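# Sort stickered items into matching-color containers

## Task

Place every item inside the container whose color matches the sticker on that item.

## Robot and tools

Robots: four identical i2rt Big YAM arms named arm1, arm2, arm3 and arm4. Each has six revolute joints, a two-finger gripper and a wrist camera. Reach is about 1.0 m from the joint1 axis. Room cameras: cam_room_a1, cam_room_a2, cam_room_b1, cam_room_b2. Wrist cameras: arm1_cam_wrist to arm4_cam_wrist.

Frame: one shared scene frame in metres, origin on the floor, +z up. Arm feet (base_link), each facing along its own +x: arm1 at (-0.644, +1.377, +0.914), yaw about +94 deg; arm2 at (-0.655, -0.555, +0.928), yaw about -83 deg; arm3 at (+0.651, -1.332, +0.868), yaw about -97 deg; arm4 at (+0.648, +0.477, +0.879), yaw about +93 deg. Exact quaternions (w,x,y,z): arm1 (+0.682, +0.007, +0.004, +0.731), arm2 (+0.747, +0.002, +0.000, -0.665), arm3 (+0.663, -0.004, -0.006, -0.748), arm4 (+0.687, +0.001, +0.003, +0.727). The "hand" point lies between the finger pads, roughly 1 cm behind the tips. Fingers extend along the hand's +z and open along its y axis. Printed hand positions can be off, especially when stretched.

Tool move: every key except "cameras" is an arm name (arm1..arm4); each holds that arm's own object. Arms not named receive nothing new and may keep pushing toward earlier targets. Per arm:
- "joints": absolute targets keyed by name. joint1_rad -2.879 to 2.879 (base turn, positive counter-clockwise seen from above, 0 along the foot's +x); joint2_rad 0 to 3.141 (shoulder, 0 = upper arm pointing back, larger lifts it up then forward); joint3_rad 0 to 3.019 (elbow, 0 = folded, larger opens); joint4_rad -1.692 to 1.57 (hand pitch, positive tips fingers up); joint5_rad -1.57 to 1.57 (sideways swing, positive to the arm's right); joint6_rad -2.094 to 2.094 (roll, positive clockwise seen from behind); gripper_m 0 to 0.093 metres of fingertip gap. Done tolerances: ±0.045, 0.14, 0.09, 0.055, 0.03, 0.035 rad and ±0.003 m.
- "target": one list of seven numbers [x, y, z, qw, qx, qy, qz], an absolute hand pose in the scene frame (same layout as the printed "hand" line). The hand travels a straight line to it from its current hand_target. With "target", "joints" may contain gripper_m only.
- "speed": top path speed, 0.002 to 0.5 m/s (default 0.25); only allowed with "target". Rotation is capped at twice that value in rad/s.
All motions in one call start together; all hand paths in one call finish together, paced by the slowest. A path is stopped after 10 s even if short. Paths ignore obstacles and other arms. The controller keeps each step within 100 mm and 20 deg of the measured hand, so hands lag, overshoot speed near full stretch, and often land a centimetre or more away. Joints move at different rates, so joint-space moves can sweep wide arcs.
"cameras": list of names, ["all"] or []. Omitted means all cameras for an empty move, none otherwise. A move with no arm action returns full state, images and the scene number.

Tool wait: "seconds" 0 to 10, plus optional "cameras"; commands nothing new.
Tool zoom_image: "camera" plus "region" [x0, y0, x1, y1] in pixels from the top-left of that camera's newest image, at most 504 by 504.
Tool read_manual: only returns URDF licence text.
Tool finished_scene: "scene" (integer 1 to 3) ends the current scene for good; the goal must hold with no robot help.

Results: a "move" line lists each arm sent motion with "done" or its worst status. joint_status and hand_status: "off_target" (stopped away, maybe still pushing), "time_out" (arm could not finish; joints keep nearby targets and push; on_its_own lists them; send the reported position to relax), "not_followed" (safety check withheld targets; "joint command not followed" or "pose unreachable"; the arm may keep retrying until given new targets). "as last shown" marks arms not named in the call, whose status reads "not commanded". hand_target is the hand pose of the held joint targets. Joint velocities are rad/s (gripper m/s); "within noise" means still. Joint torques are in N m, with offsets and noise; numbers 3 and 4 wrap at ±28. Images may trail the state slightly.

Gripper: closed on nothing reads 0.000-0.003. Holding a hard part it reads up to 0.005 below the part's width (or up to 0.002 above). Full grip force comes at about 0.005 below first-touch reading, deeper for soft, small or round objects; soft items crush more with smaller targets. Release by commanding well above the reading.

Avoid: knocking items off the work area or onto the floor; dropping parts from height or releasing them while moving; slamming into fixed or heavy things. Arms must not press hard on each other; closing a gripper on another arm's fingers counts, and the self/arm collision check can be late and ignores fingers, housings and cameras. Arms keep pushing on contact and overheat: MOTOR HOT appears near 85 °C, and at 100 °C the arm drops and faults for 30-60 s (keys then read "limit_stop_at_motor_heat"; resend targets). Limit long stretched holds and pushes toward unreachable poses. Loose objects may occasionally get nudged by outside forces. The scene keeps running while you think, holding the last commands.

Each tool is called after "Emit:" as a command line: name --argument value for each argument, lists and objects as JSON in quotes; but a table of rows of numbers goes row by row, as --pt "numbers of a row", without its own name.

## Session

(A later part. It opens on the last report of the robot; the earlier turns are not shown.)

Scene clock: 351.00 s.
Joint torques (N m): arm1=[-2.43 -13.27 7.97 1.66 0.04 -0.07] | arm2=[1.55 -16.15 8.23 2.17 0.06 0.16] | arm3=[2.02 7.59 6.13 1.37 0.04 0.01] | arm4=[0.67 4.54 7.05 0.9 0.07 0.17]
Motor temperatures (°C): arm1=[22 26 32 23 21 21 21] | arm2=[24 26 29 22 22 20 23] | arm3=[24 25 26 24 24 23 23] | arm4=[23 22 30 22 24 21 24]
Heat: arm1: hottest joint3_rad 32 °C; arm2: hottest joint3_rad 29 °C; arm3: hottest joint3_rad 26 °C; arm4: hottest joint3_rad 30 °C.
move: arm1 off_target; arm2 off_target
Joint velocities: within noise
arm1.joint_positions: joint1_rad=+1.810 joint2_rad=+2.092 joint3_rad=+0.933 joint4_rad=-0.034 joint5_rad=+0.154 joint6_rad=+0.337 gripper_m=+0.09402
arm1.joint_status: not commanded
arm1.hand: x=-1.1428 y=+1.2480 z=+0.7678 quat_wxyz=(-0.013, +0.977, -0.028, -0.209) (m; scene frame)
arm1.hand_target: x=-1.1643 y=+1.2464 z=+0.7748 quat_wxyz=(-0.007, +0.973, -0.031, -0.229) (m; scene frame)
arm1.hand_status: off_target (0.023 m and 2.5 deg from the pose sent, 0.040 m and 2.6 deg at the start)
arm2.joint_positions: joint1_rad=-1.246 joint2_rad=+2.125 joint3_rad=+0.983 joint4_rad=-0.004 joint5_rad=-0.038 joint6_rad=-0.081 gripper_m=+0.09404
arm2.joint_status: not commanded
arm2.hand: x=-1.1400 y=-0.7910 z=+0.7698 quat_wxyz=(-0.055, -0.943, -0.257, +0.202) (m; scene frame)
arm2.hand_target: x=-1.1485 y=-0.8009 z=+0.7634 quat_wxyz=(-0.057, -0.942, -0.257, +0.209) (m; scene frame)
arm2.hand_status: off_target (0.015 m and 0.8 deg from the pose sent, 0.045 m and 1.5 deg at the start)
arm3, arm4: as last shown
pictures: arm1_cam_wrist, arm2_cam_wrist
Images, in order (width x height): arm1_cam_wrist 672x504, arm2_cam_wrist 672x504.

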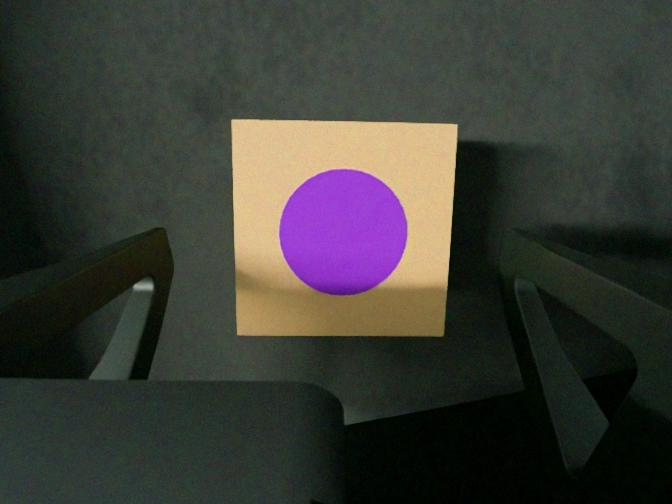

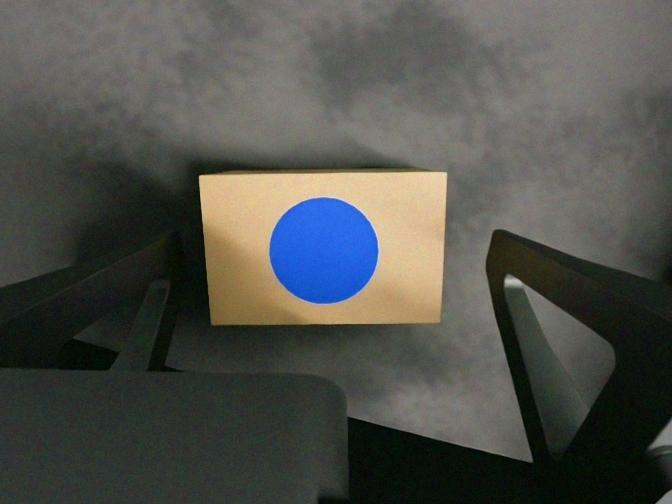

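Emit:
move --arm1 '{"target": [-1.168, 1.247, 0.740, 0.0072, -0.9729, 0.0306, 0.2291], "speed": 0.1}' --arm2 '{"target": [-1.146, -0.806, 0.763, -0.0569, -0.9419, -0.2568, 0.2088], "speed": 0.1}' --cameras '["arm1_cam_wrist", "arm2_cam_wrist"]'

Scene clock: 372.87 s.
Joint torques (N m): arm1=[-2.43 -12.81 7.15 1.48 0.1 -0.03] | arm2=[1.79 -16.32 8.08 2.06 0.01 0.18] | arm3=[2.08 7.65 6.17 1.37 0.04 0.02] | arm4=[0.38 4.13 7.06 0.84 0.08 0.17]
Motor temperatures (°C): arm1=[21 26 31 23 21 21 21] | arm2=[24 27 30 22 22 20 23] | arm3=[24 25 26 24 24 23 23] | arm4=[23 22 30 22 24 21 24]
Heat: arm1: hottest joint3_rad 31 °C; arm2: hottest joint3_rad 30 °C; arm3: hottest joint3_rad 26 °C; arm4: hottest joint3_rad 30 °C.
move: arm1 off_target; arm2 off_target
Joint velocities: within noise
arm1.joint_positions: joint1_rad=+1.808 joint2_rad=+2.184 joint3_rad=+0.960 joint4_rad=+0.034 joint5_rad=+0.153 joint6_rad=+0.334 gripper_m=+0.09402
arm1.joint_status: not commanded
arm1.hand: x=-1.1473 y=+1.2478 z=+0.7349 quat_wxyz=(-0.013, +0.977, -0.028, -0.210) (m; scene frame)
arm1.hand_target: x=-1.1673 y=+1.2473 z=+0.7406 quat_wxyz=(-0.008, +0.973, -0.031, -0.229) (m; scene frame)
arm1.hand_status: off_target (0.021 m and 2.3 deg from the pose sent, 0.037 m and 2.5 deg at the start)
arm2.joint_positions: joint1_rad=-1.235 joint2_rad=+2.125 joint3_rad=+0.984 joint4_rad=-0.001 joint5_rad=-0.032 joint6_rad=-0.073 gripper_m=+0.09404
arm2.joint_status: not commanded
arm2.hand: x=-1.1389 y=-0.7960 z=+0.7703 quat_wxyz=(-0.054, -0.943, -0.257, +0.204) (m; scene frame)
arm2.hand_target: x=-1.1454 y=-0.8059 z=+0.7633 quat_wxyz=(-0.057, -0.942, -0.257, +0.209) (m; scene frame)
arm2.hand_status: off_target (0.014 m and 0.6 deg from the pose sent, 0.018 m and 0.8 deg at the start)
arm3, arm4: as last shown
pictures: arm1_cam_wrist, arm2_cam_wrist
Images, in order (width x height): arm1_cam_wrist 672x504, arm2_cam_wrist 672x504.

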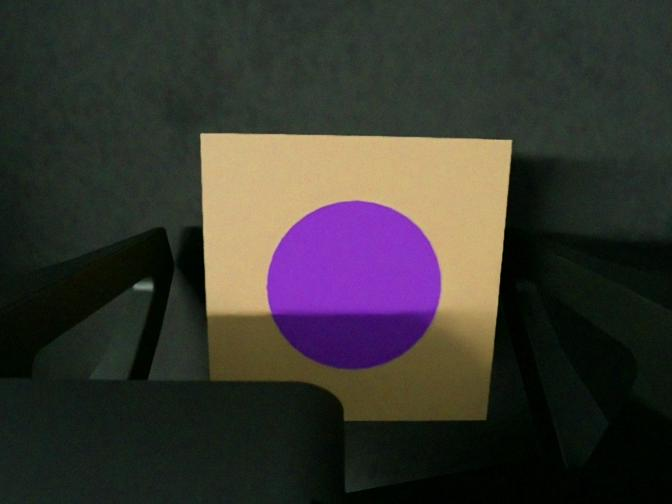

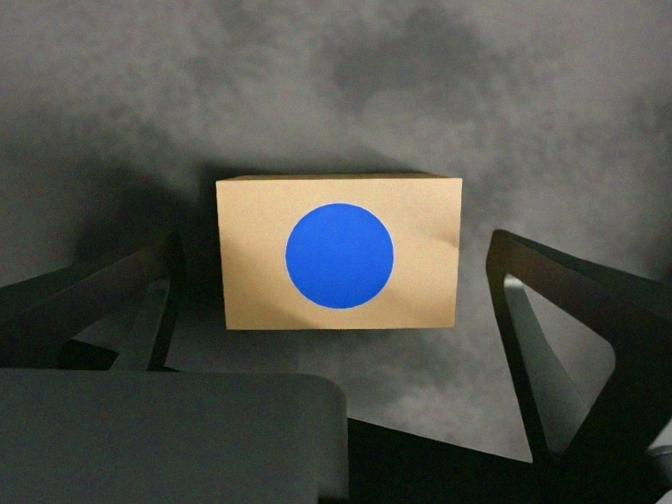

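Emit:
move --arm1 '{"joints": {"gripper_m": 0.052}}' --arm2 '{"target": [-1.1415, -0.804, 0.721, -0.0569, -0.9419, -0.2568, 0.2088], "speed": 0.08}' --cameras '["arm1_cam_wrist", "arm2_cam_wrist"]'

Scene clock: 384.83 s.
Joint torques (N m): arm1=[-2.2 -13.63 7.19 1.72 0.16 -0.05] | arm2=[1.55 -15.91 6.72 2.1 0.03 0.15] | arm3=[2.08 7.41 6.17 1.37 0.04 0.03] | arm4=[0.67 4.84 6.94 0.84 0.05 0.18]
Motor temperatures (°C): arm1=[21 26 31 23 21 21 21] | arm2=[24 27 30 22 22 20 23] | arm3=[24 25 26 24 24 23 23] | arm4=[23 22 30 22 24 21 24]
Heat: arm1: hottest joint3_rad 31 °C; arm2: hottest joint3_rad 30 °C; arm3: hottest joint3_rad 26 °C; arm4: hottest joint3_rad 30 °C.
move: arm1 done; arm2 off_target
Joint velocities: within noise
arm1.joint_positions: joint1_rad=+1.808 joint2_rad=+2.184 joint3_rad=+0.960 joint4_rad=+0.034 joint5_rad=+0.151 joint6_rad=+0.333 gripper_m=+0.05317
arm1.joint_status: all done
arm1.hand: x=-1.1474 y=+1.2478 z=+0.7349 quat_wxyz=(-0.012, +0.977, -0.028, -0.210) (m; scene frame)
arm1.hand_target: x=-1.1674 y=+1.2474 z=+0.7406 quat_wxyz=(-0.008, +0.973, -0.031, -0.229) (m; scene frame)
arm1.hand_status: not commanded
arm2.joint_positions: joint1_rad=-1.233 joint2_rad=+2.218 joint3_rad=+1.004 joint4_rad=+0.091 joint5_rad=-0.032 joint6_rad=-0.069 gripper_m=+0.09404
arm2.joint_status: not commanded
arm2.hand: x=-1.1423 y=-0.7987 z=+0.7367 quat_wxyz=(-0.057, -0.941, -0.256, +0.214) (m; scene frame)
arm2.hand_target: x=-1.1409 y=-0.8037 z=+0.7215 quat_wxyz=(-0.057, -0.942, -0.257, +0.209) (m; scene frame)
arm2.hand_status: off_target (0.017 m and 0.6 deg from the pose sent, 0.050 m and 0.6 deg at the start)
arm3, arm4: as last shown
pictures: arm1_cam_wrist, arm2_cam_wrist
Images, in order (width x height): arm1_cam_wrist 672x504, arm2_cam_wrist 672x504.

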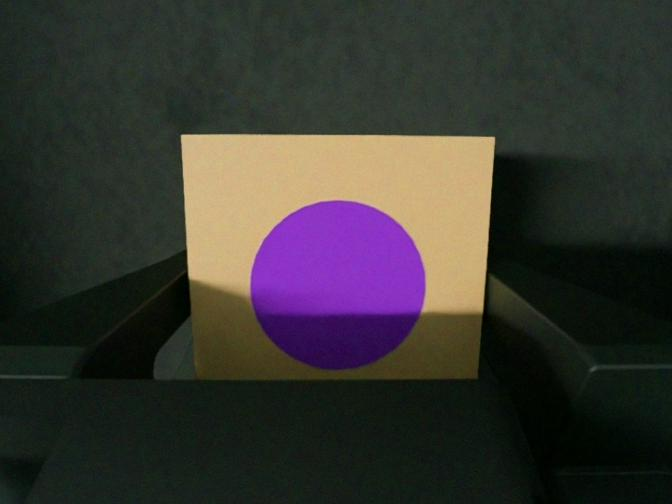

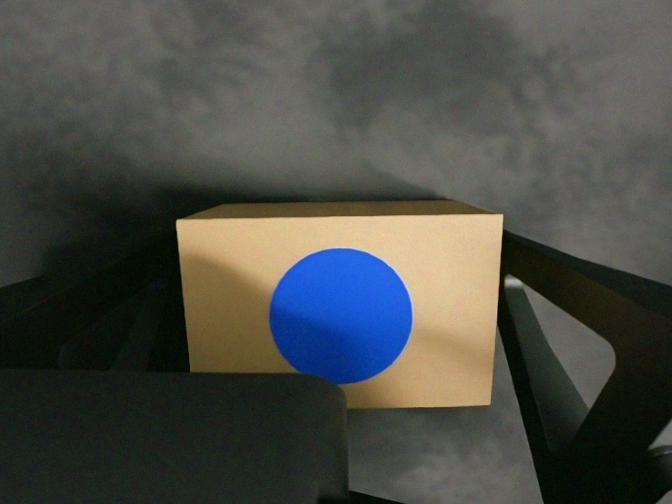

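Emit:
move --arm2 '{"target": [-1.126, -0.796, 0.716, -0.0569, -0.9419, -0.2568, 0.2088], "speed": 0.05}' --cameras '["arm2_cam_wrist"]'

Scene clock: 390.33 s.
Joint torques (N m): arm1=[-3.02 -13.51 7.19 1.88 0.11 -0.03] | arm2=[1.55 -16.32 3.67 2.21 0.02 0.13] | arm3=[2.02 7.71 6.08 1.4 0.05 0.01] | arm4=[0.26 4.78 7.1 0.9 0.06 0.19]
Motor temperatures (°C): arm1=[21 26 30 23 21 21 21] | arm2=[24 27 30 22 22 20 23] | arm3=[24 25 26 24 24 23 23] | arm4=[23 22 30 22 24 21 24]
Heat: arm1: hottest joint3_rad 30 °C; arm2: hottest joint3_rad 30 °C; arm3: hottest joint3_rad 26 °C; arm4: hottest joint3_rad 30 °C.
move: arm2 off_target
Joint velocities: within noise
arm1: as last shown
arm2.joint_positions: joint1_rad=-1.233 joint2_rad=+2.220 joint3_rad=+0.991 joint4_rad=+0.134 joint5_rad=-0.032 joint6_rad=-0.069 gripper_m=+0.09404
arm2.joint_status: not commanded
arm2.hand: x=-1.1431 y=-0.7991 z=+0.7369 quat_wxyz=(-0.059, -0.938, -0.256, +0.227) (m; scene frame)
arm2.hand_target: x=-1.1255 y=-0.7956 z=+0.7170 quat_wxyz=(-0.057, -0.942, -0.257, +0.209) (m; scene frame)
arm2.hand_status: off_target (0.027 m and 2.1 deg from the pose sent, 0.026 m and 0.6 deg at the start)
arm3.joint_positions: joint1_rad=+1.740 joint2_rad=+0.275 joint3_rad=+1.298 joint4_rad=-1.647 joint5_rad=+0.000 joint6_rad=-0.007 gripper_m=+0.09402
arm3.joint_status: not commanded
arm3.hand: x=+0.7264 y=-1.3217 z=+1.3475 quat_wxyz=(-0.456, +0.028, -0.889, -0.004) (m; scene frame)
arm3.hand_target: x=+0.7262 y=-1.3211 z=+1.3474 quat_wxyz=(-0.455, +0.029, -0.890, -0.007) (m; scene frame)
arm3.hand_status: not commanded
arm4.joint_positions: joint1_rad=-1.495 joint2_rad=+0.555 joint3_rad=+1.556 joint4_rad=-1.638 joint5_rad=+0.001 joint6_rad=-0.012 gripper_m=+0.09402
arm4.joint_status: not commanded
arm4.hand: x=+0.7907 y=+0.4974 z=+1.4402 quat_wxyz=(-0.447, +0.065, -0.892, -0.025) (m; scene frame)
arm4.hand_target: x=+0.7852 y=+0.4961 z=+1.4446 quat_wxyz=(-0.450, +0.057, -0.891, -0.028) (m; scene frame)
arm4.hand_status: not commanded
pictures: arm2_cam_wrist
Images, in order (width x height): arm2_cam_wrist 672x504.

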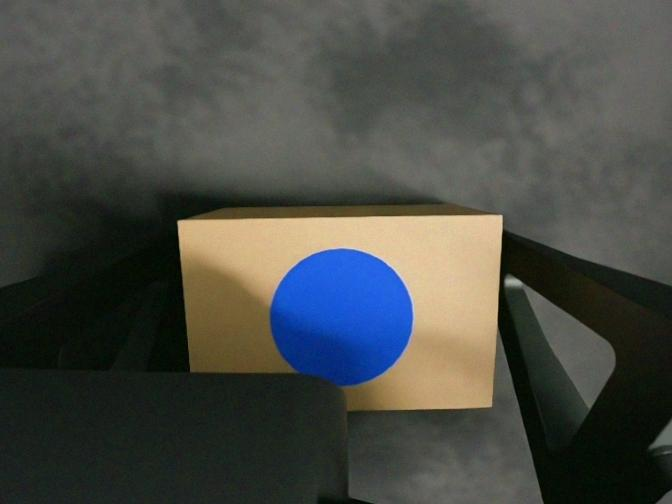

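Emit:
move --arm2 '{"target": [-1.130, -0.797, 0.742, -0.0569, -0.9419, -0.2568, 0.2088], "speed": 0.05}' --cameras '["arm2_cam_wrist"]'

Scene clock: 411.97 s.
Joint torques (N m): arm1=[-2.61 -13.33 7.17 1.59 0.11 -0.03] | arm2=[1.32 -20.31 3.66 0.99 -0.01 0.13] | arm3=[1.85 7.77 6.15 1.36 0.04 0.01] | arm4=[0.5 4.37 7.04 0.84 0.08 0.17]
Motor temperatures (°C): arm1=[21 26 30 23 21 21 22] | arm2=[24 27 28 22 22 20 23] | arm3=[24 25 26 24 24 23 23] | arm4=[23 22 30 22 24 21 24]
Heat: arm1: hottest joint3_rad 30 °C; arm2: hottest joint3_rad 28 °C; arm3: hottest joint3_rad 26 °C; arm4: hottest joint3_rad 30 °C.
move: arm2 done
Joint velocities: within noise
arm1, arm3, arm4: as last shown
arm2.joint_positions: joint1_rad=-1.233 joint2_rad=+2.203 joint3_rad=+0.986 joint4_rad=+0.105 joint5_rad=-0.032 joint6_rad=-0.069 gripper_m=+0.09404
arm2.joint_status: not commanded
arm2.hand: x=-1.1401 y=-0.7976 z=+0.7419 quat_wxyz=(-0.058, -0.940, -0.256, +0.219) (m; scene frame)
arm2.hand_target: x=-1.1300 y=-0.7970 z=+0.7418 quat_wxyz=(-0.057, -0.942, -0.257, +0.209) (m; scene frame)
arm2.hand_status: done (0.010 m and 1.2 deg from the pose sent, 0.014 m and 2.1 deg at the start)
pictures: arm2_cam_wrist
Images, in order (width x height): arm2_cam_wrist 672x504.

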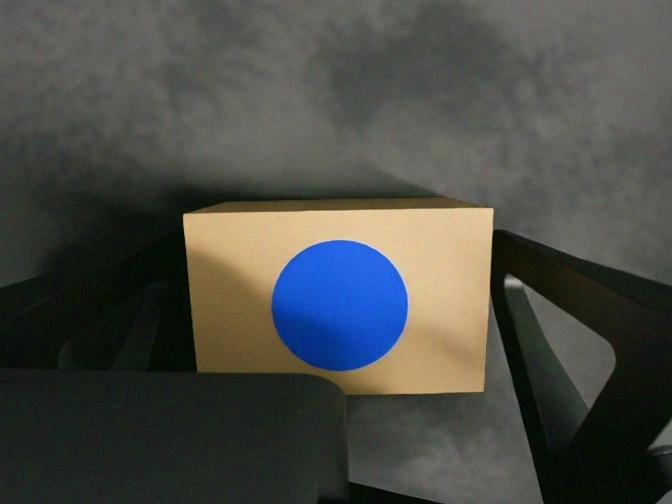

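Emit:
move --arm2 '{"target": [-1.118, -0.790, 0.740, -0.0569, -0.9419, -0.2568, 0.2088], "speed": 0.05}' --cameras '["arm2_cam_wrist"]'

Scene clock: 415.63 s.
Joint torques (N m): arm1=[-3.14 -13.57 7.23 1.7 0.15 -0.04] | arm2=[1.14 -19.49 3.23 2.09 -0.06 0.11] | arm3=[2.02 7.59 6.15 1.4 0.05 0.01] | arm4=[0.56 4.25 7.01 0.75 0.04 0.17]
Motor temperatures (°C): arm1=[21 26 30 23 21 21 22] | arm2=[24 27 28 22 22 20 23] | arm3=[24 25 26 24 24 23 23] | arm4=[23 22 30 22 24 21 24]
Heat: arm1: hottest joint3_rad 30 °C; arm2: hottest joint3_rad 28 °C; arm3: hottest joint3_rad 26 °C; arm4: hottest joint3_rad 30 °C.
move: arm2 done
Joint velocities: within noise
arm1, arm3, arm4: as last shown
arm2.joint_positions: joint1_rad=-1.233 joint2_rad=+2.192 joint3_rad=+0.948 joint4_rad=+0.110 joint5_rad=-0.032 joint6_rad=-0.069 gripper_m=+0.09404
arm2.joint_status: not commanded
arm2.hand: x=-1.1238 y=-0.7897 z=+0.7388 quat_wxyz=(-0.056, -0.942, -0.256, +0.208) (m; scene frame)
arm2.hand_target: x=-1.1180 y=-0.7900 z=+0.7400 quat_wxyz=(-0.057, -0.942, -0.257, +0.209) (m; scene frame)
arm2.hand_status: done (0.006 m and 0.2 deg from the pose sent, 0.024 m and 1.2 deg at the start)
pictures: arm2_cam_wrist
Images, in order (width x height): arm2_cam_wrist 672x504.

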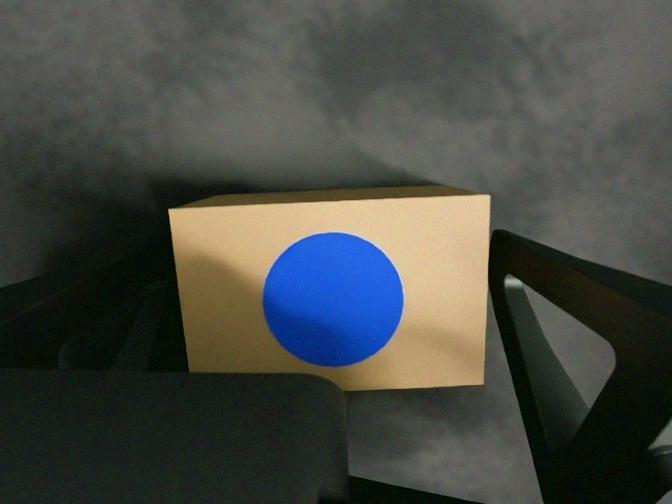

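Emit:
move --cameras '["cam_room_b1", "cam_room_b2", "cam_room_a1"]'

Emit:
zoom_image --camera "cam_room_b1" --region '[230, 260, 350, 400]'

Emit:
zoom_image --camera "cam_room_b2" --region '[530, 190, 630, 280]'

Emit:
zoom_image --camera "cam_room_b2" --region '[300, 250, 420, 370]'

Scene clock: 431.50 s.
Joint torques (N m): arm1=[-2.55 -13.1 7.16 1.8 0.11 -0.01] | arm2=[1.26 -19.43 3.23 2.09 -0.06 0.11] | arm3=[1.9 7.59 6.09 1.4 0.04 0.02] | arm4=[0.26 4.54 6.94 0.91 0.05 0.14]
Motor temperatures (°C): arm1=[21 26 30 23 21 21 22] | arm2=[24 27 27 22 22 20 23] | arm3=[24 25 26 24 24 23 23] | arm4=[23 22 30 22 24 21 24]
Heat: arm1: hottest joint3_rad 30 °C; arm2: hottest joint2_rad 27 °C; arm3: hottest joint3_rad 26 °C; arm4: hottest joint3_rad 30 °C.
Joint velocities: within noise
arm1.joint_positions: joint1_rad=+1.808 joint2_rad=+2.184 joint3_rad=+0.960 joint4_rad=+0.034 joint5_rad=+0.151 joint6_rad=+0.333 gripper_m=+0.05317
arm1.joint_status: not commanded
arm1.hand: x=-1.1474 y=+1.2478 z=+0.7349 quat_wxyz=(-0.012, +0.977, -0.028, -0.210) (m; scene frame)
arm1.hand_target: x=-1.1674 y=+1.2474 z=+0.7406 quat_wxyz=(-0.008, +0.973, -0.031, -0.229) (m; scene frame)
arm1.hand_status: not commanded
arm2.joint_positions: joint1_rad=-1.233 joint2_rad=+2.192 joint3_rad=+0.948 joint4_rad=+0.110 joint5_rad=-0.032 joint6_rad=-0.069 gripper_m=+0.09404
arm2.joint_status: not commanded
arm2.hand: x=-1.1238 y=-0.7897 z=+0.7388 quat_wxyz=(-0.056, -0.942, -0.256, +0.208) (m; scene frame)
arm2.hand_target: x=-1.1180 y=-0.7900 z=+0.7400 quat_wxyz=(-0.057, -0.942, -0.257, +0.209) (m; scene frame)
arm2.hand_status: done (0.006 m and 0.2 deg from the pose sent, 0.024 m and 1.2 deg at the start)
arm3.joint_positions: joint1_rad=+1.740 joint2_rad=+0.275 joint3_rad=+1.298 joint4_rad=-1.647 joint5_rad=+0.000 joint6_rad=-0.007 gripper_m=+0.09402
arm3.joint_status: not commanded
arm3.hand: x=+0.7264 y=-1.3217 z=+1.3475 quat_wxyz=(-0.456, +0.028, -0.889, -0.004) (m; scene frame)
arm3.hand_target: x=+0.7262 y=-1.3211 z=+1.3474 quat_wxyz=(-0.455, +0.029, -0.890, -0.007) (m; scene frame)
arm3.hand_status: not commanded
arm4.joint_positions: joint1_rad=-1.495 joint2_rad=+0.555 joint3_rad=+1.556 joint4_rad=-1.638 joint5_rad=+0.001 joint6_rad=-0.012 gripper_m=+0.09402
arm4.joint_status: not commanded
arm4.hand: x=+0.7907 y=+0.4974 z=+1.4402 quat_wxyz=(-0.447, +0.065, -0.892, -0.025) (m; scene frame)
arm4.hand_target: x=+0.7852 y=+0.4961 z=+1.4446 quat_wxyz=(-0.450, +0.057, -0.891, -0.028) (m; scene frame)
arm4.hand_status: not commanded
pictures: cam_room_a1, cam_room_b1, cam_room_b2
Images, in order (width x height): cam_room_a1 672x504, cam_room_b1 672x504, cam_room_b2 672x504.

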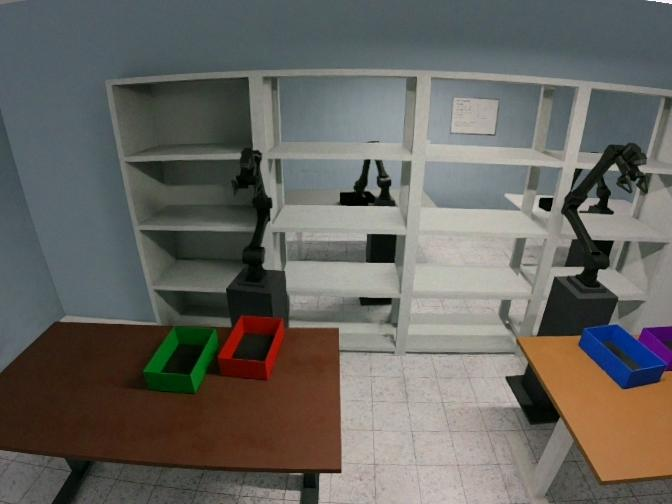

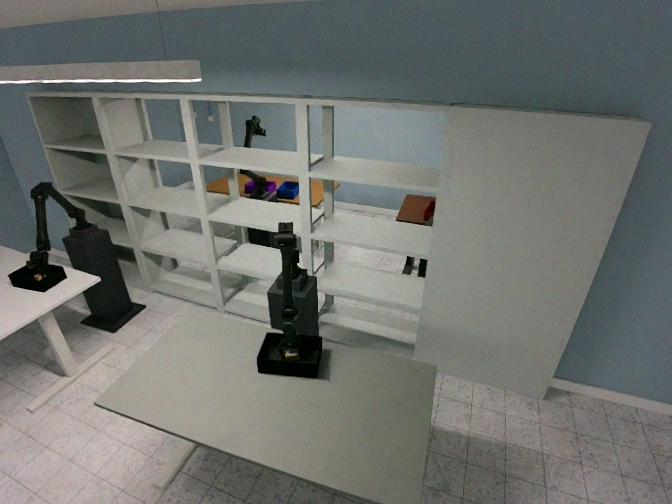

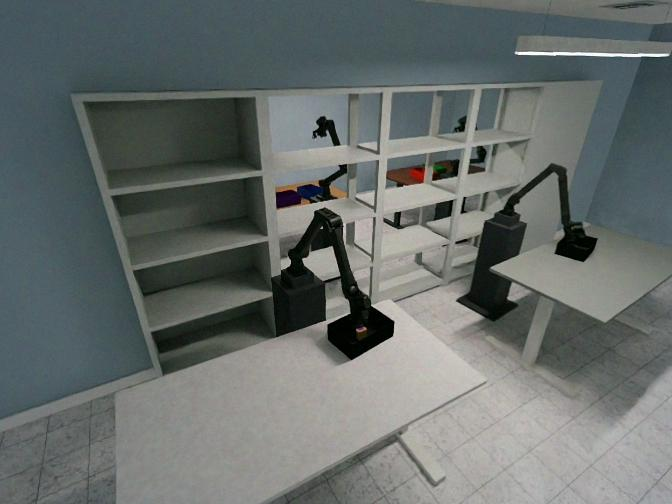

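Scaled by 3.600.

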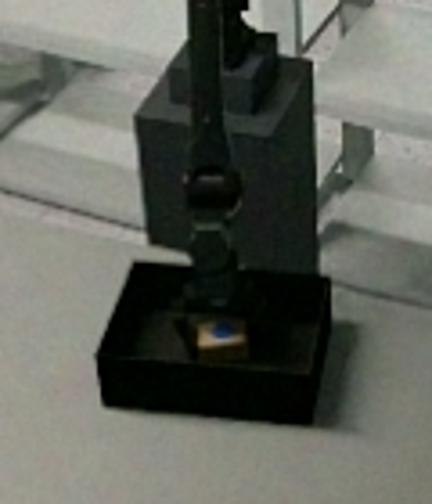

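Scaled by 5.040.

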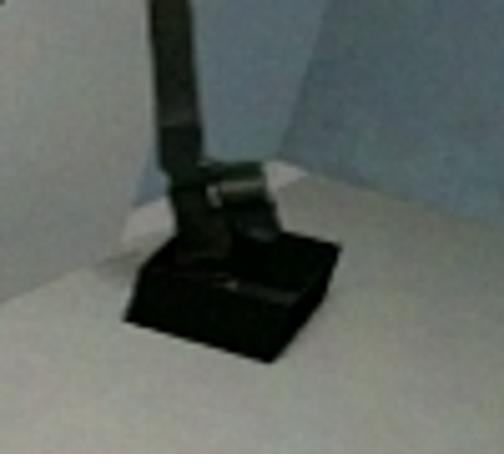

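Scaled by 4.200.

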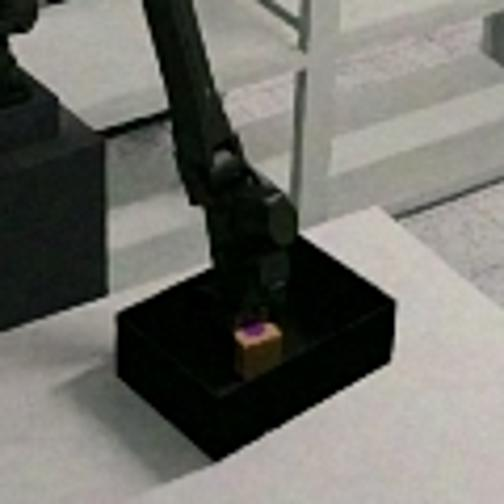

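Emit:
move --cameras '["arm2_cam_wrist", "arm1_cam_wrist"]'

Emit:
zoom_image --camera "arm2_cam_wrist" --region '[150, 150, 520, 430]'

Scene clock: 440.70 s.
Joint torques (N m): arm1=[-2.78 -13.45 7.09 1.54 0.15 -0.03] | arm2=[1.26 -19.49 3.25 2.09 -0.07 0.11] | arm3=[2.08 7.65 6.11 1.37 0.04 0.01] | arm4=[0.5 4.31 7.15 0.8 0.09 0.16]
Motor temperatures (°C): arm1=[21 26 30 23 21 21 22] | arm2=[24 27 27 22 22 20 23] | arm3=[24 25 26 24 24 23 23] | arm4=[23 22 30 22 24 21 24]
Heat: arm1: hottest joint3_rad 30 °C; arm2: hottest joint2_rad 27 °C; arm3: hottest joint3_rad 26 °C; arm4: hottest joint3_rad 30 °C.
Joint velocities: within noise
arm1.joint_positions: joint1_rad=+1.808 joint2_rad=+2.184 joint3_rad=+0.960 joint4_rad=+0.034 joint5_rad=+0.151 joint6_rad=+0.333 gripper_m=+0.05317
arm1.joint_status: not commanded
arm1.hand: x=-1.1474 y=+1.2478 z=+0.7349 quat_wxyz=(-0.012, +0.977, -0.028, -0.210) (m; scene frame)
arm1.hand_target: x=-1.1674 y=+1.2474 z=+0.7406 quat_wxyz=(-0.008, +0.973, -0.031, -0.229) (m; scene frame)
arm1.hand_status: not commanded
arm2.joint_positions: joint1_rad=-1.233 joint2_rad=+2.192 joint3_rad=+0.948 joint4_rad=+0.110 joint5_rad=-0.032 joint6_rad=-0.069 gripper_m=+0.09404
arm2.joint_status: not commanded
arm2.hand: x=-1.1238 y=-0.7897 z=+0.7388 quat_wxyz=(-0.056, -0.942, -0.256, +0.208) (m; scene frame)
arm2.hand_target: x=-1.1180 y=-0.7900 z=+0.7400 quat_wxyz=(-0.057, -0.942, -0.257, +0.209) (m; scene frame)
arm2.hand_status: done (0.006 m and 0.2 deg from the pose sent, 0.024 m and 1.2 deg at the start)
arm3.joint_positions: joint1_rad=+1.740 joint2_rad=+0.275 joint3_rad=+1.298 joint4_rad=-1.647 joint5_rad=+0.000 joint6_rad=-0.007 gripper_m=+0.09402
arm3.joint_status: not commanded
arm3.hand: x=+0.7264 y=-1.3217 z=+1.3475 quat_wxyz=(-0.456, +0.028, -0.889, -0.004) (m; scene frame)
arm3.hand_target: x=+0.7262 y=-1.3211 z=+1.3474 quat_wxyz=(-0.455, +0.029, -0.890, -0.007) (m; scene frame)
arm3.hand_status: not commanded
arm4.joint_positions: joint1_rad=-1.495 joint2_rad=+0.555 joint3_rad=+1.556 joint4_rad=-1.638 joint5_rad=+0.001 joint6_rad=-0.012 gripper_m=+0.09402
arm4.joint_status: not commanded
arm4.hand: x=+0.7907 y=+0.4974 z=+1.4402 quat_wxyz=(-0.447, +0.065, -0.892, -0.025) (m; scene frame)
arm4.hand_target: x=+0.7852 y=+0.4961 z=+1.4446 quat_wxyz=(-0.450, +0.057, -0.891, -0.028) (m; scene frame)
arm4.hand_status: not commanded
pictures: arm1_cam_wrist, arm2_cam_wrist
Images, in order (width x height): arm1_cam_wrist 672x504, arm2_cam_wrist 672x504.

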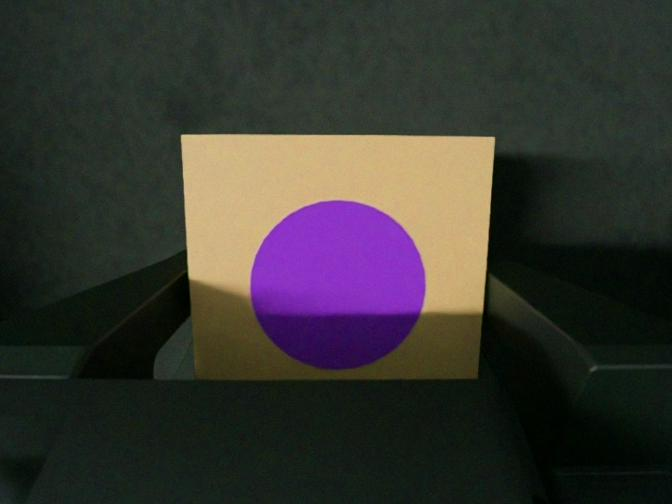

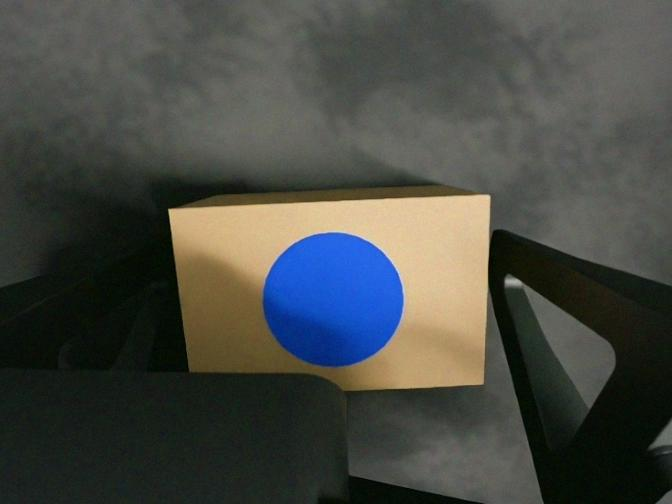

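Scaled by 1.362.

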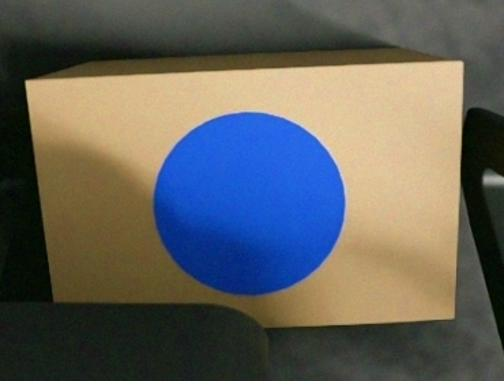

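Emit:
move --arm2 '{"target": [-1.118, -0.788, 0.754, -0.0569, -0.9419, -0.2568, 0.2088], "speed": 0.05}' --cameras '["arm2_cam_wrist"]'

Scene clock: 447.67 s.
Joint torques (N m): arm1=[-2.49 -13.16 7.08 1.7 0.1 -0.03] | arm2=[0.85 -19.49 3.9 1.1 -0.13 0.08] | arm3=[2.08 7.59 6.15 1.36 0.04 0.01] | arm4=[0.38 4.89 6.98 0.95 0.08 0.17]
Motor temperatures (°C): arm1=[21 26 30 23 21 21 22] | arm2=[24 27 27 22 22 20 23] | arm3=[24 25 26 24 24 23 23] | arm4=[23 22 30 22 24 21 24]
Heat: arm1: hottest joint3_rad 30 °C; arm2: hottest joint2_rad 27 °C; arm3: hottest joint3_rad 26 °C; arm4: hottest joint3_rad 30 °C.
move: arm2 done
Joint velocities: within noise
arm1, arm3, arm4: as last shown
arm2.joint_positions: joint1_rad=-1.233 joint2_rad=+2.156 joint3_rad=+0.931 joint4_rad=+0.107 joint5_rad=-0.032 joint6_rad=-0.069 gripper_m=+0.09404
arm2.joint_status: not commanded
arm2.hand: x=-1.1246 y=-0.7901 z=+0.7529 quat_wxyz=(-0.057, -0.940, -0.256, +0.216) (m; scene frame)
arm2.hand_target: x=-1.1181 y=-0.7881 z=+0.7539 quat_wxyz=(-0.057, -0.942, -0.257, +0.209) (m; scene frame)
arm2.hand_status: done (0.007 m and 0.9 deg from the pose sent, 0.016 m and 0.2 deg at the start)
pictures: arm2_cam_wrist
Images, in order (width x height): arm2_cam_wrist 672x504.

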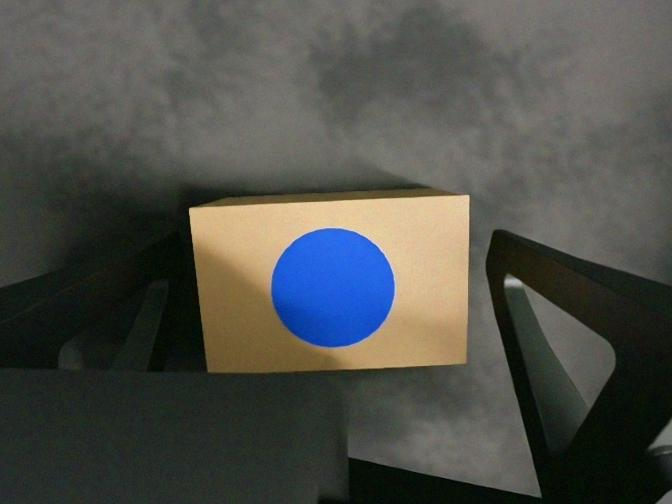

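Emit:
move --arm2 '{"target": [-1.110, -0.783, 0.745, -0.0569, -0.9419, -0.2568, 0.2088], "speed": 0.05}' --cameras '["arm2_cam_wrist"]'

Scene clock: 452.70 s.
Joint torques (N m): arm1=[-3.25 -13.68 7.21 1.66 0.11 -0.03] | arm2=[0.67 -17.85 3.22 1.99 -0.18 0.06] | arm3=[1.85 7.53 6.11 1.4 0.04 0.03] | arm4=[0.38 4.19 7.23 0.9 0.07 0.2]
Motor temperatures (°C): arm1=[21 26 30 23 21 21 22] | arm2=[24 27 27 22 22 20 23] | arm3=[24 25 26 24 24 23 23] | arm4=[23 22 30 22 24 21 24]
Heat: arm1: hottest joint3_rad 30 °C; arm2: hottest joint2_rad 27 °C; arm3: hottest joint3_rad 26 °C; arm4: hottest joint3_rad 30 °C.
move: arm2 off_target
Joint velocities: within noise
arm1, arm3, arm4: as last shown
arm2.joint_positions: joint1_rad=-1.233 joint2_rad=+2.156 joint3_rad=+0.915 joint4_rad=+0.123 joint5_rad=-0.032 joint6_rad=-0.069 gripper_m=+0.09404
arm2.joint_status: not commanded
arm2.hand: x=-1.1195 y=-0.7876 z=+0.7509 quat_wxyz=(-0.057, -0.940, -0.256, +0.216) (m; scene frame)
arm2.hand_target: x=-1.1100 y=-0.7831 z=+0.7450 quat_wxyz=(-0.057, -0.942, -0.257, +0.209) (m; scene frame)
arm2.hand_status: off_target (0.012 m and 0.9 deg from the pose sent, 0.018 m and 0.9 deg at the start)
pictures: arm2_cam_wrist
Images, in order (width x height): arm2_cam_wrist 672x504.

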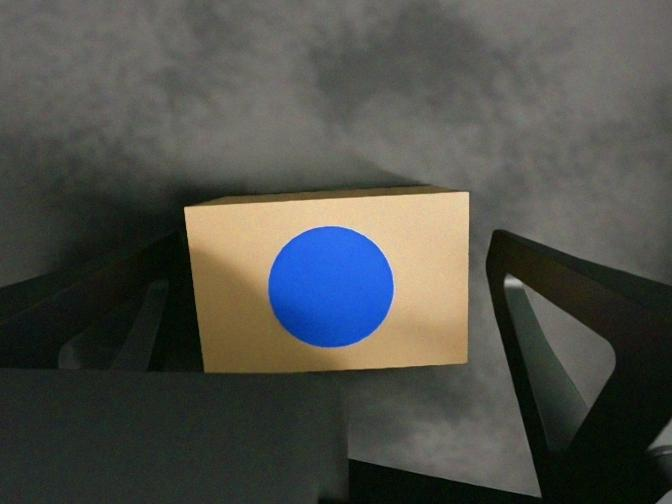

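Emit:
move --arm2 '{"target": [-1.112, -0.781, 0.80, -0.0320, -0.9532, -0.2805, 0.1086], "speed": 0.1}' --cameras '["arm2_cam_wrist"]'

Scene clock: 495.63 s.
Joint torques (N m): arm1=[-2.37 -13.74 7.02 1.84 0.12 -0.02] | arm2=[0.44 -19.14 8.65 0.61 0.08 -0.09] | arm3=[1.96 7.47 6.09 1.37 0.03 0.02] | arm4=[0.15 4.19 7.15 0.98 0.07 0.17]
Motor temperatures (°C): arm1=[21 26 30 23 21 21 23] | arm2=[24 27 27 22 22 20 23] | arm3=[24 25 26 24 24 23 23] | arm4=[23 22 30 22 24 21 24]
Heat: arm1: hottest joint3_rad 30 °C; arm2: hottest joint2_rad 27 °C; arm3: hottest joint3_rad 26 °C; arm4: hottest joint3_rad 30 °C.
move: arm2 off_target
Joint velocities: within noise
arm1, arm3, arm4: as last shown
arm2.joint_positions: joint1_rad=-1.233 joint2_rad=+2.042 joint3_rad=+0.988 joint4_rad=-0.316 joint5_rad=-0.032 joint6_rad=-0.104 gripper_m=+0.09404
arm2.joint_status: not commanded
arm2.hand: x=-1.0947 y=-0.7755 z=+0.7887 quat_wxyz=(-0.032, -0.956, -0.276, +0.094) (m; scene frame)
arm2.hand_target: x=-1.1116 y=-0.7809 z=+0.8004 quat_wxyz=(-0.032, -0.953, -0.280, +0.109) (m; scene frame)
arm2.hand_status: off_target (0.021 m and 1.8 deg from the pose sent, 0.050 m and 13.1 deg at the start)
pictures: arm2_cam_wrist
Images, in order (width x height): arm2_cam_wrist 672x504.

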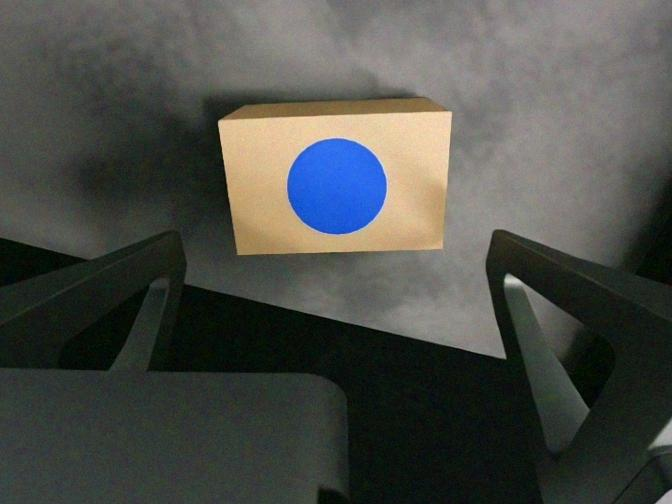

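Emit:
move --arm2 '{"target": [-1.116, -0.784, 0.758, -0.0320, -0.9532, -0.2805, 0.1086], "speed": 0.08}' --cameras '["arm2_cam_wrist"]'

Scene clock: 503.23 s.
Joint torques (N m): arm1=[-2.55 -13.8 7.2 1.78 0.12 -0.07] | arm2=[0.62 -16.56 8.35 1.77 0.1 -0.04] | arm3=[2.02 7.59 6.11 1.37 0.04 0.01] | arm4=[0.26 4.37 7.13 0.9 0.05 0.17]
Motor temperatures (°C): arm1=[21 26 30 23 21 21 23] | arm2=[24 27 28 22 22 20 23] | arm3=[24 25 26 24 24 23 23] | arm4=[23 22 30 22 24 21 24]
Heat: arm1: hottest joint3_rad 30 °C; arm2: hottest joint3_rad 28 °C; arm3: hottest joint3_rad 26 °C; arm4: hottest joint3_rad 30 °C.
move: arm2 off_target
Joint velocities: within noise
arm1, arm3, arm4: as last shown
arm2.joint_positions: joint1_rad=-1.233 joint2_rad=+2.115 joint3_rad=+1.013 joint4_rad=-0.263 joint5_rad=-0.032 joint6_rad=-0.104 gripper_m=+0.09404
arm2.joint_status: not commanded
arm2.hand: x=-1.1012 y=-0.7787 z=+0.7625 quat_wxyz=(-0.032, -0.956, -0.276, +0.097) (m; scene frame)
arm2.hand_target: x=-1.1155 y=-0.7838 z=+0.7584 quat_wxyz=(-0.032, -0.953, -0.280, +0.109) (m; scene frame)
arm2.hand_status: off_target (0.016 m and 1.5 deg from the pose sent, 0.038 m and 1.8 deg at the start)
pictures: arm2_cam_wrist
Images, in order (width x height): arm2_cam_wrist 672x504.

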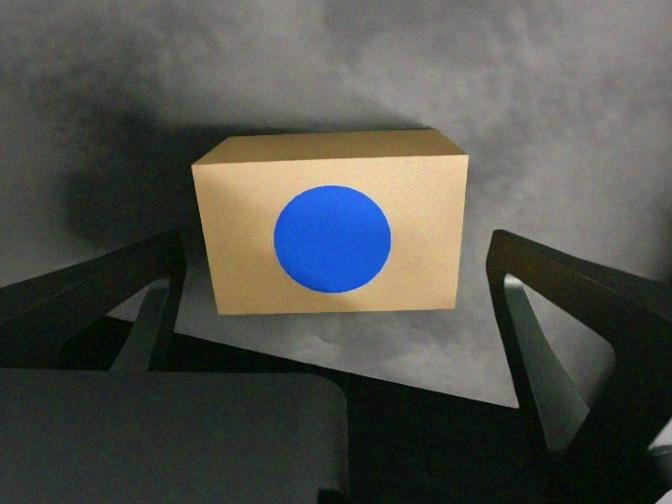

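Emit:
move --arm2 '{"target": [-1.115, -0.783, 0.742, -0.0320, -0.9532, -0.2805, 0.1086], "speed": 0.08}' --cameras '["arm2_cam_wrist"]'

Scene clock: 507.33 s.
Joint torques (N m): arm1=[-2.96 -13.74 7.19 1.76 0.12 -0.02] | arm2=[0.5 -16.38 7.98 1.81 0.08 -0.06] | arm3=[2.02 7.65 6.13 1.4 0.05 0.02] | arm4=[0.56 4.78 7.06 0.84 0.05 0.18]
Motor temperatures (°C): arm1=[21 26 30 23 21 21 23] | arm2=[24 27 28 22 22 20 23] | arm3=[24 25 26 24 24 23 23] | arm4=[23 22 30 22 24 21 24]
Heat: arm1: hottest joint3_rad 30 °C; arm2: hottest joint3_rad 28 °C; arm3: hottest joint3_rad 26 °C; arm4: hottest joint3_rad 30 °C.
move: arm2 off_target
Joint velocities: within noise
arm1, arm3, arm4: as last shown
arm2.joint_positions: joint1_rad=-1.233 joint2_rad=+2.148 joint3_rad=+1.018 joint4_rad=-0.229 joint5_rad=-0.032 joint6_rad=-0.104 gripper_m=+0.09404
arm2.joint_status: not commanded
arm2.hand: x=-1.1020 y=-0.7790 z=+0.7494 quat_wxyz=(-0.033, -0.955, -0.276, +0.100) (m; scene frame)
arm2.hand_target: x=-1.1145 y=-0.7828 z=+0.7425 quat_wxyz=(-0.032, -0.953, -0.280, +0.109) (m; scene frame)
arm2.hand_status: off_target (0.015 m and 1.2 deg from the pose sent, 0.025 m and 1.4 deg at the start)
pictures: arm2_cam_wrist
Images, in order (width x height): arm2_cam_wrist 672x504.

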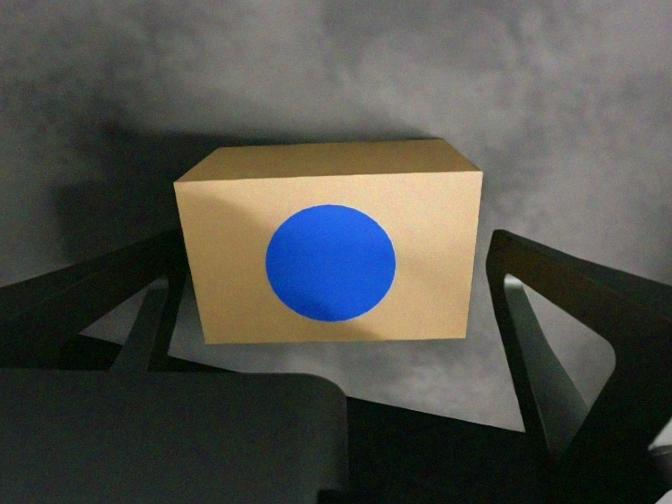

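Emit:
move --arm1 '{"target": [-1.155, 1.247, 0.93, 0.0072, -0.9729, 0.0306, 0.2291], "speed": 0.15}' --arm2 '{"joints": {"gripper_m": 0.056}}' --cameras '["arm1_cam_wrist", "arm2_cam_wrist"]'

Scene clock: 535.80 s.
Joint torques (N m): arm1=[-2.55 -12.86 10.4 0.79 0.19 0.01] | arm2=[0.5 -16.38 7.95 1.74 0.06 -0.06] | arm3=[1.9 7.65 6.15 1.4 0.04 0.01] | arm4=[0.56 4.66 7.12 0.79 0.05 0.17]
Motor temperatures (°C): arm1=[21 26 30 23 21 21 23] | arm2=[24 27 28 22 22 20 23] | arm3=[24 25 26 23 24 23 23] | arm4=[23 22 30 22 24 21 24]
Heat: arm1: hottest joint3_rad 30 °C; arm2: hottest joint3_rad 28 °C; arm3: hottest joint3_rad 26 °C; arm4: hottest joint3_rad 30 °C.
move: arm1 off_target; arm2 off_target
Joint velocities: within noise
arm1.joint_positions: joint1_rad=+1.808 joint2_rad=+1.741 joint3_rad=+0.949 joint4_rad=-0.386 joint5_rad=+0.151 joint6_rad=+0.333 gripper_m=+0.05316
arm1.joint_status: not commanded
arm1.hand: x=-1.1432 y=+1.2477 z=+0.9147 quat_wxyz=(-0.010, +0.976, -0.028, -0.216) (m; scene frame)
arm1.hand_target: x=-1.1547 y=+1.2472 z=+0.9301 quat_wxyz=(-0.007, +0.973, -0.031, -0.229) (m; scene frame)
arm1.hand_status: off_target (0.019 m and 1.6 deg from the pose sent, 0.195 m and 2.3 deg at the start)
arm2.joint_positions: joint1_rad=-1.233 joint2_rad=+2.148 joint3_rad=+1.019 joint4_rad=-0.228 joint5_rad=-0.032 joint6_rad=-0.105 gripper_m=+0.06928
arm2.joint_status: gripper_m off_target (ended at +0.06931, target +0.05600)
arm2.hand: x=-1.1027 y=-0.7792 z=+0.7496 quat_wxyz=(-0.033, -0.955, -0.276, +0.101) (m; scene frame)
arm2.hand_target: x=-1.1146 y=-0.7828 z=+0.7425 quat_wxyz=(-0.032, -0.953, -0.280, +0.109) (m; scene frame)
arm2.hand_status: not commanded
arm3, arm4: as last shown
pictures: arm1_cam_wrist, arm2_cam_wrist
Images, in order (width x height): arm1_cam_wrist 672x504, arm2_cam_wrist 672x504.

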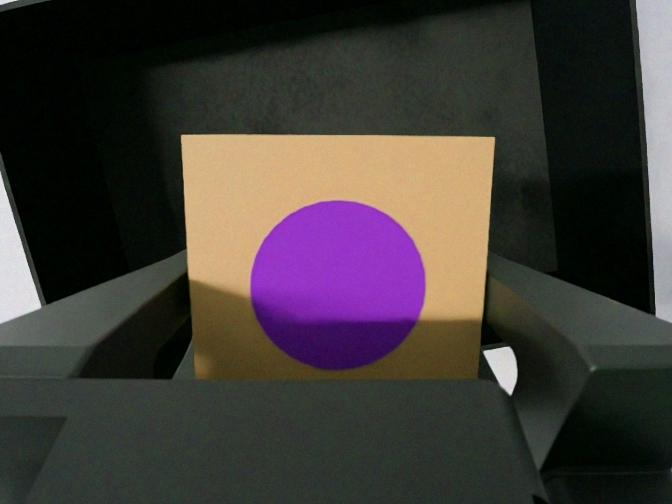

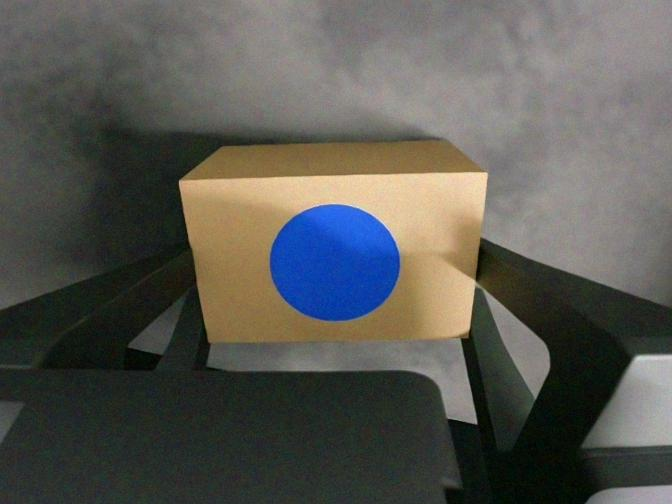

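Emit:
move --arm1 '{"joints": {"joint2_rad": 0.921, "joint3_rad": 1.192, "joint4_rad": -1.405, "joint5_rad": 0, "joint6_rad": 0, "gripper_m": 0.047}}' --arm2 '{"target": [-1.112, -0.783, 0.93, -0.0320, -0.9532, -0.2805, 0.1086], "speed": 0.15}' --cameras '["arm1_cam_wrist", "arm2_cam_wrist"]'

Scene clock: 548.00 s.
Joint torques (N m): arm1=[-1.9 -1.08 13.39 0.8 0.02 -0.03] | arm2=[0.79 -17.2 12.4 0.62 0.09 -0.03] | arm3=[2.08 7.65 6.13 1.37 0.04 0.02] | arm4=[0.5 4.66 7.05 0.99 0.04 0.17]
Motor temperatures (°C): arm1=[21 26 30 23 21 21 23] | arm2=[23 27 28 22 22 20 23] | arm3=[24 25 26 23 24 23 23] | arm4=[23 22 30 22 24 21 24]
Heat: arm1: hottest joint3_rad 30 °C; arm2: hottest joint3_rad 28 °C; arm3: hottest joint3_rad 26 °C; arm4: hottest joint3_rad 30 °C.
move: arm1 off_target; arm2 off_target
Joint velocities: within noise
arm1.joint_positions: joint1_rad=+1.808 joint2_rad=+0.914 joint3_rad=+1.165 joint4_rad=-1.395 joint5_rad=+0.002 joint6_rad=+0.008 gripper_m=+0.05316
arm1.joint_status: gripper_m off_target (ended at +0.05316, target +0.04700); the others done
arm1.hand: x=-0.9408 y=+1.2817 z=+1.2597 quat_wxyz=(+0.030, +0.965, +0.145, -0.217) (m; scene frame)
arm1.hand_target: x=-0.9437 y=+1.2821 z=+1.2693 quat_wxyz=(+0.030, +0.964, +0.147, -0.222) (m; scene frame)
arm1.hand_status: not commanded
arm2.joint_positions: joint1_rad=-1.233 joint2_rad=+1.764 joint3_rad=+1.020 joint4_rad=-0.636 joint5_rad=-0.032 joint6_rad=-0.105 gripper_m=+0.06928
arm2.joint_status: not commanded
arm2.hand: x=-1.0925 y=-0.7746 z=+0.9137 quat_wxyz=(-0.031, -0.956, -0.276, +0.090) (m; scene frame)
arm2.hand_target: x=-1.1112 y=-0.7827 z=+0.9303 quat_wxyz=(-0.032, -0.953, -0.280, +0.109) (m; scene frame)
arm2.hand_status: off_target (0.027 m and 2.2 deg from the pose sent, 0.181 m and 1.1 deg at the start)
arm3, arm4: as last shown
pictures: arm1_cam_wrist, arm2_cam_wrist
Images, in order (width x height): arm1_cam_wrist 672x504, arm2_cam_wrist 672x504.

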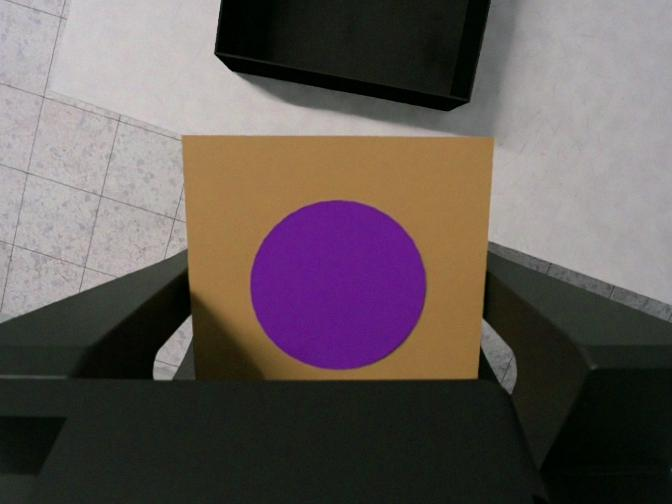

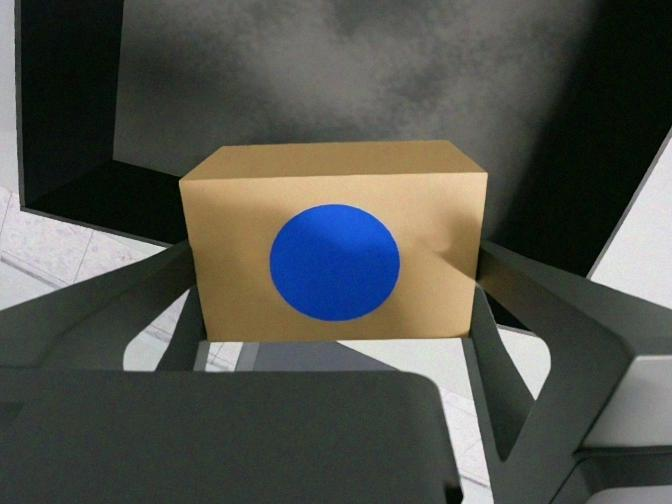

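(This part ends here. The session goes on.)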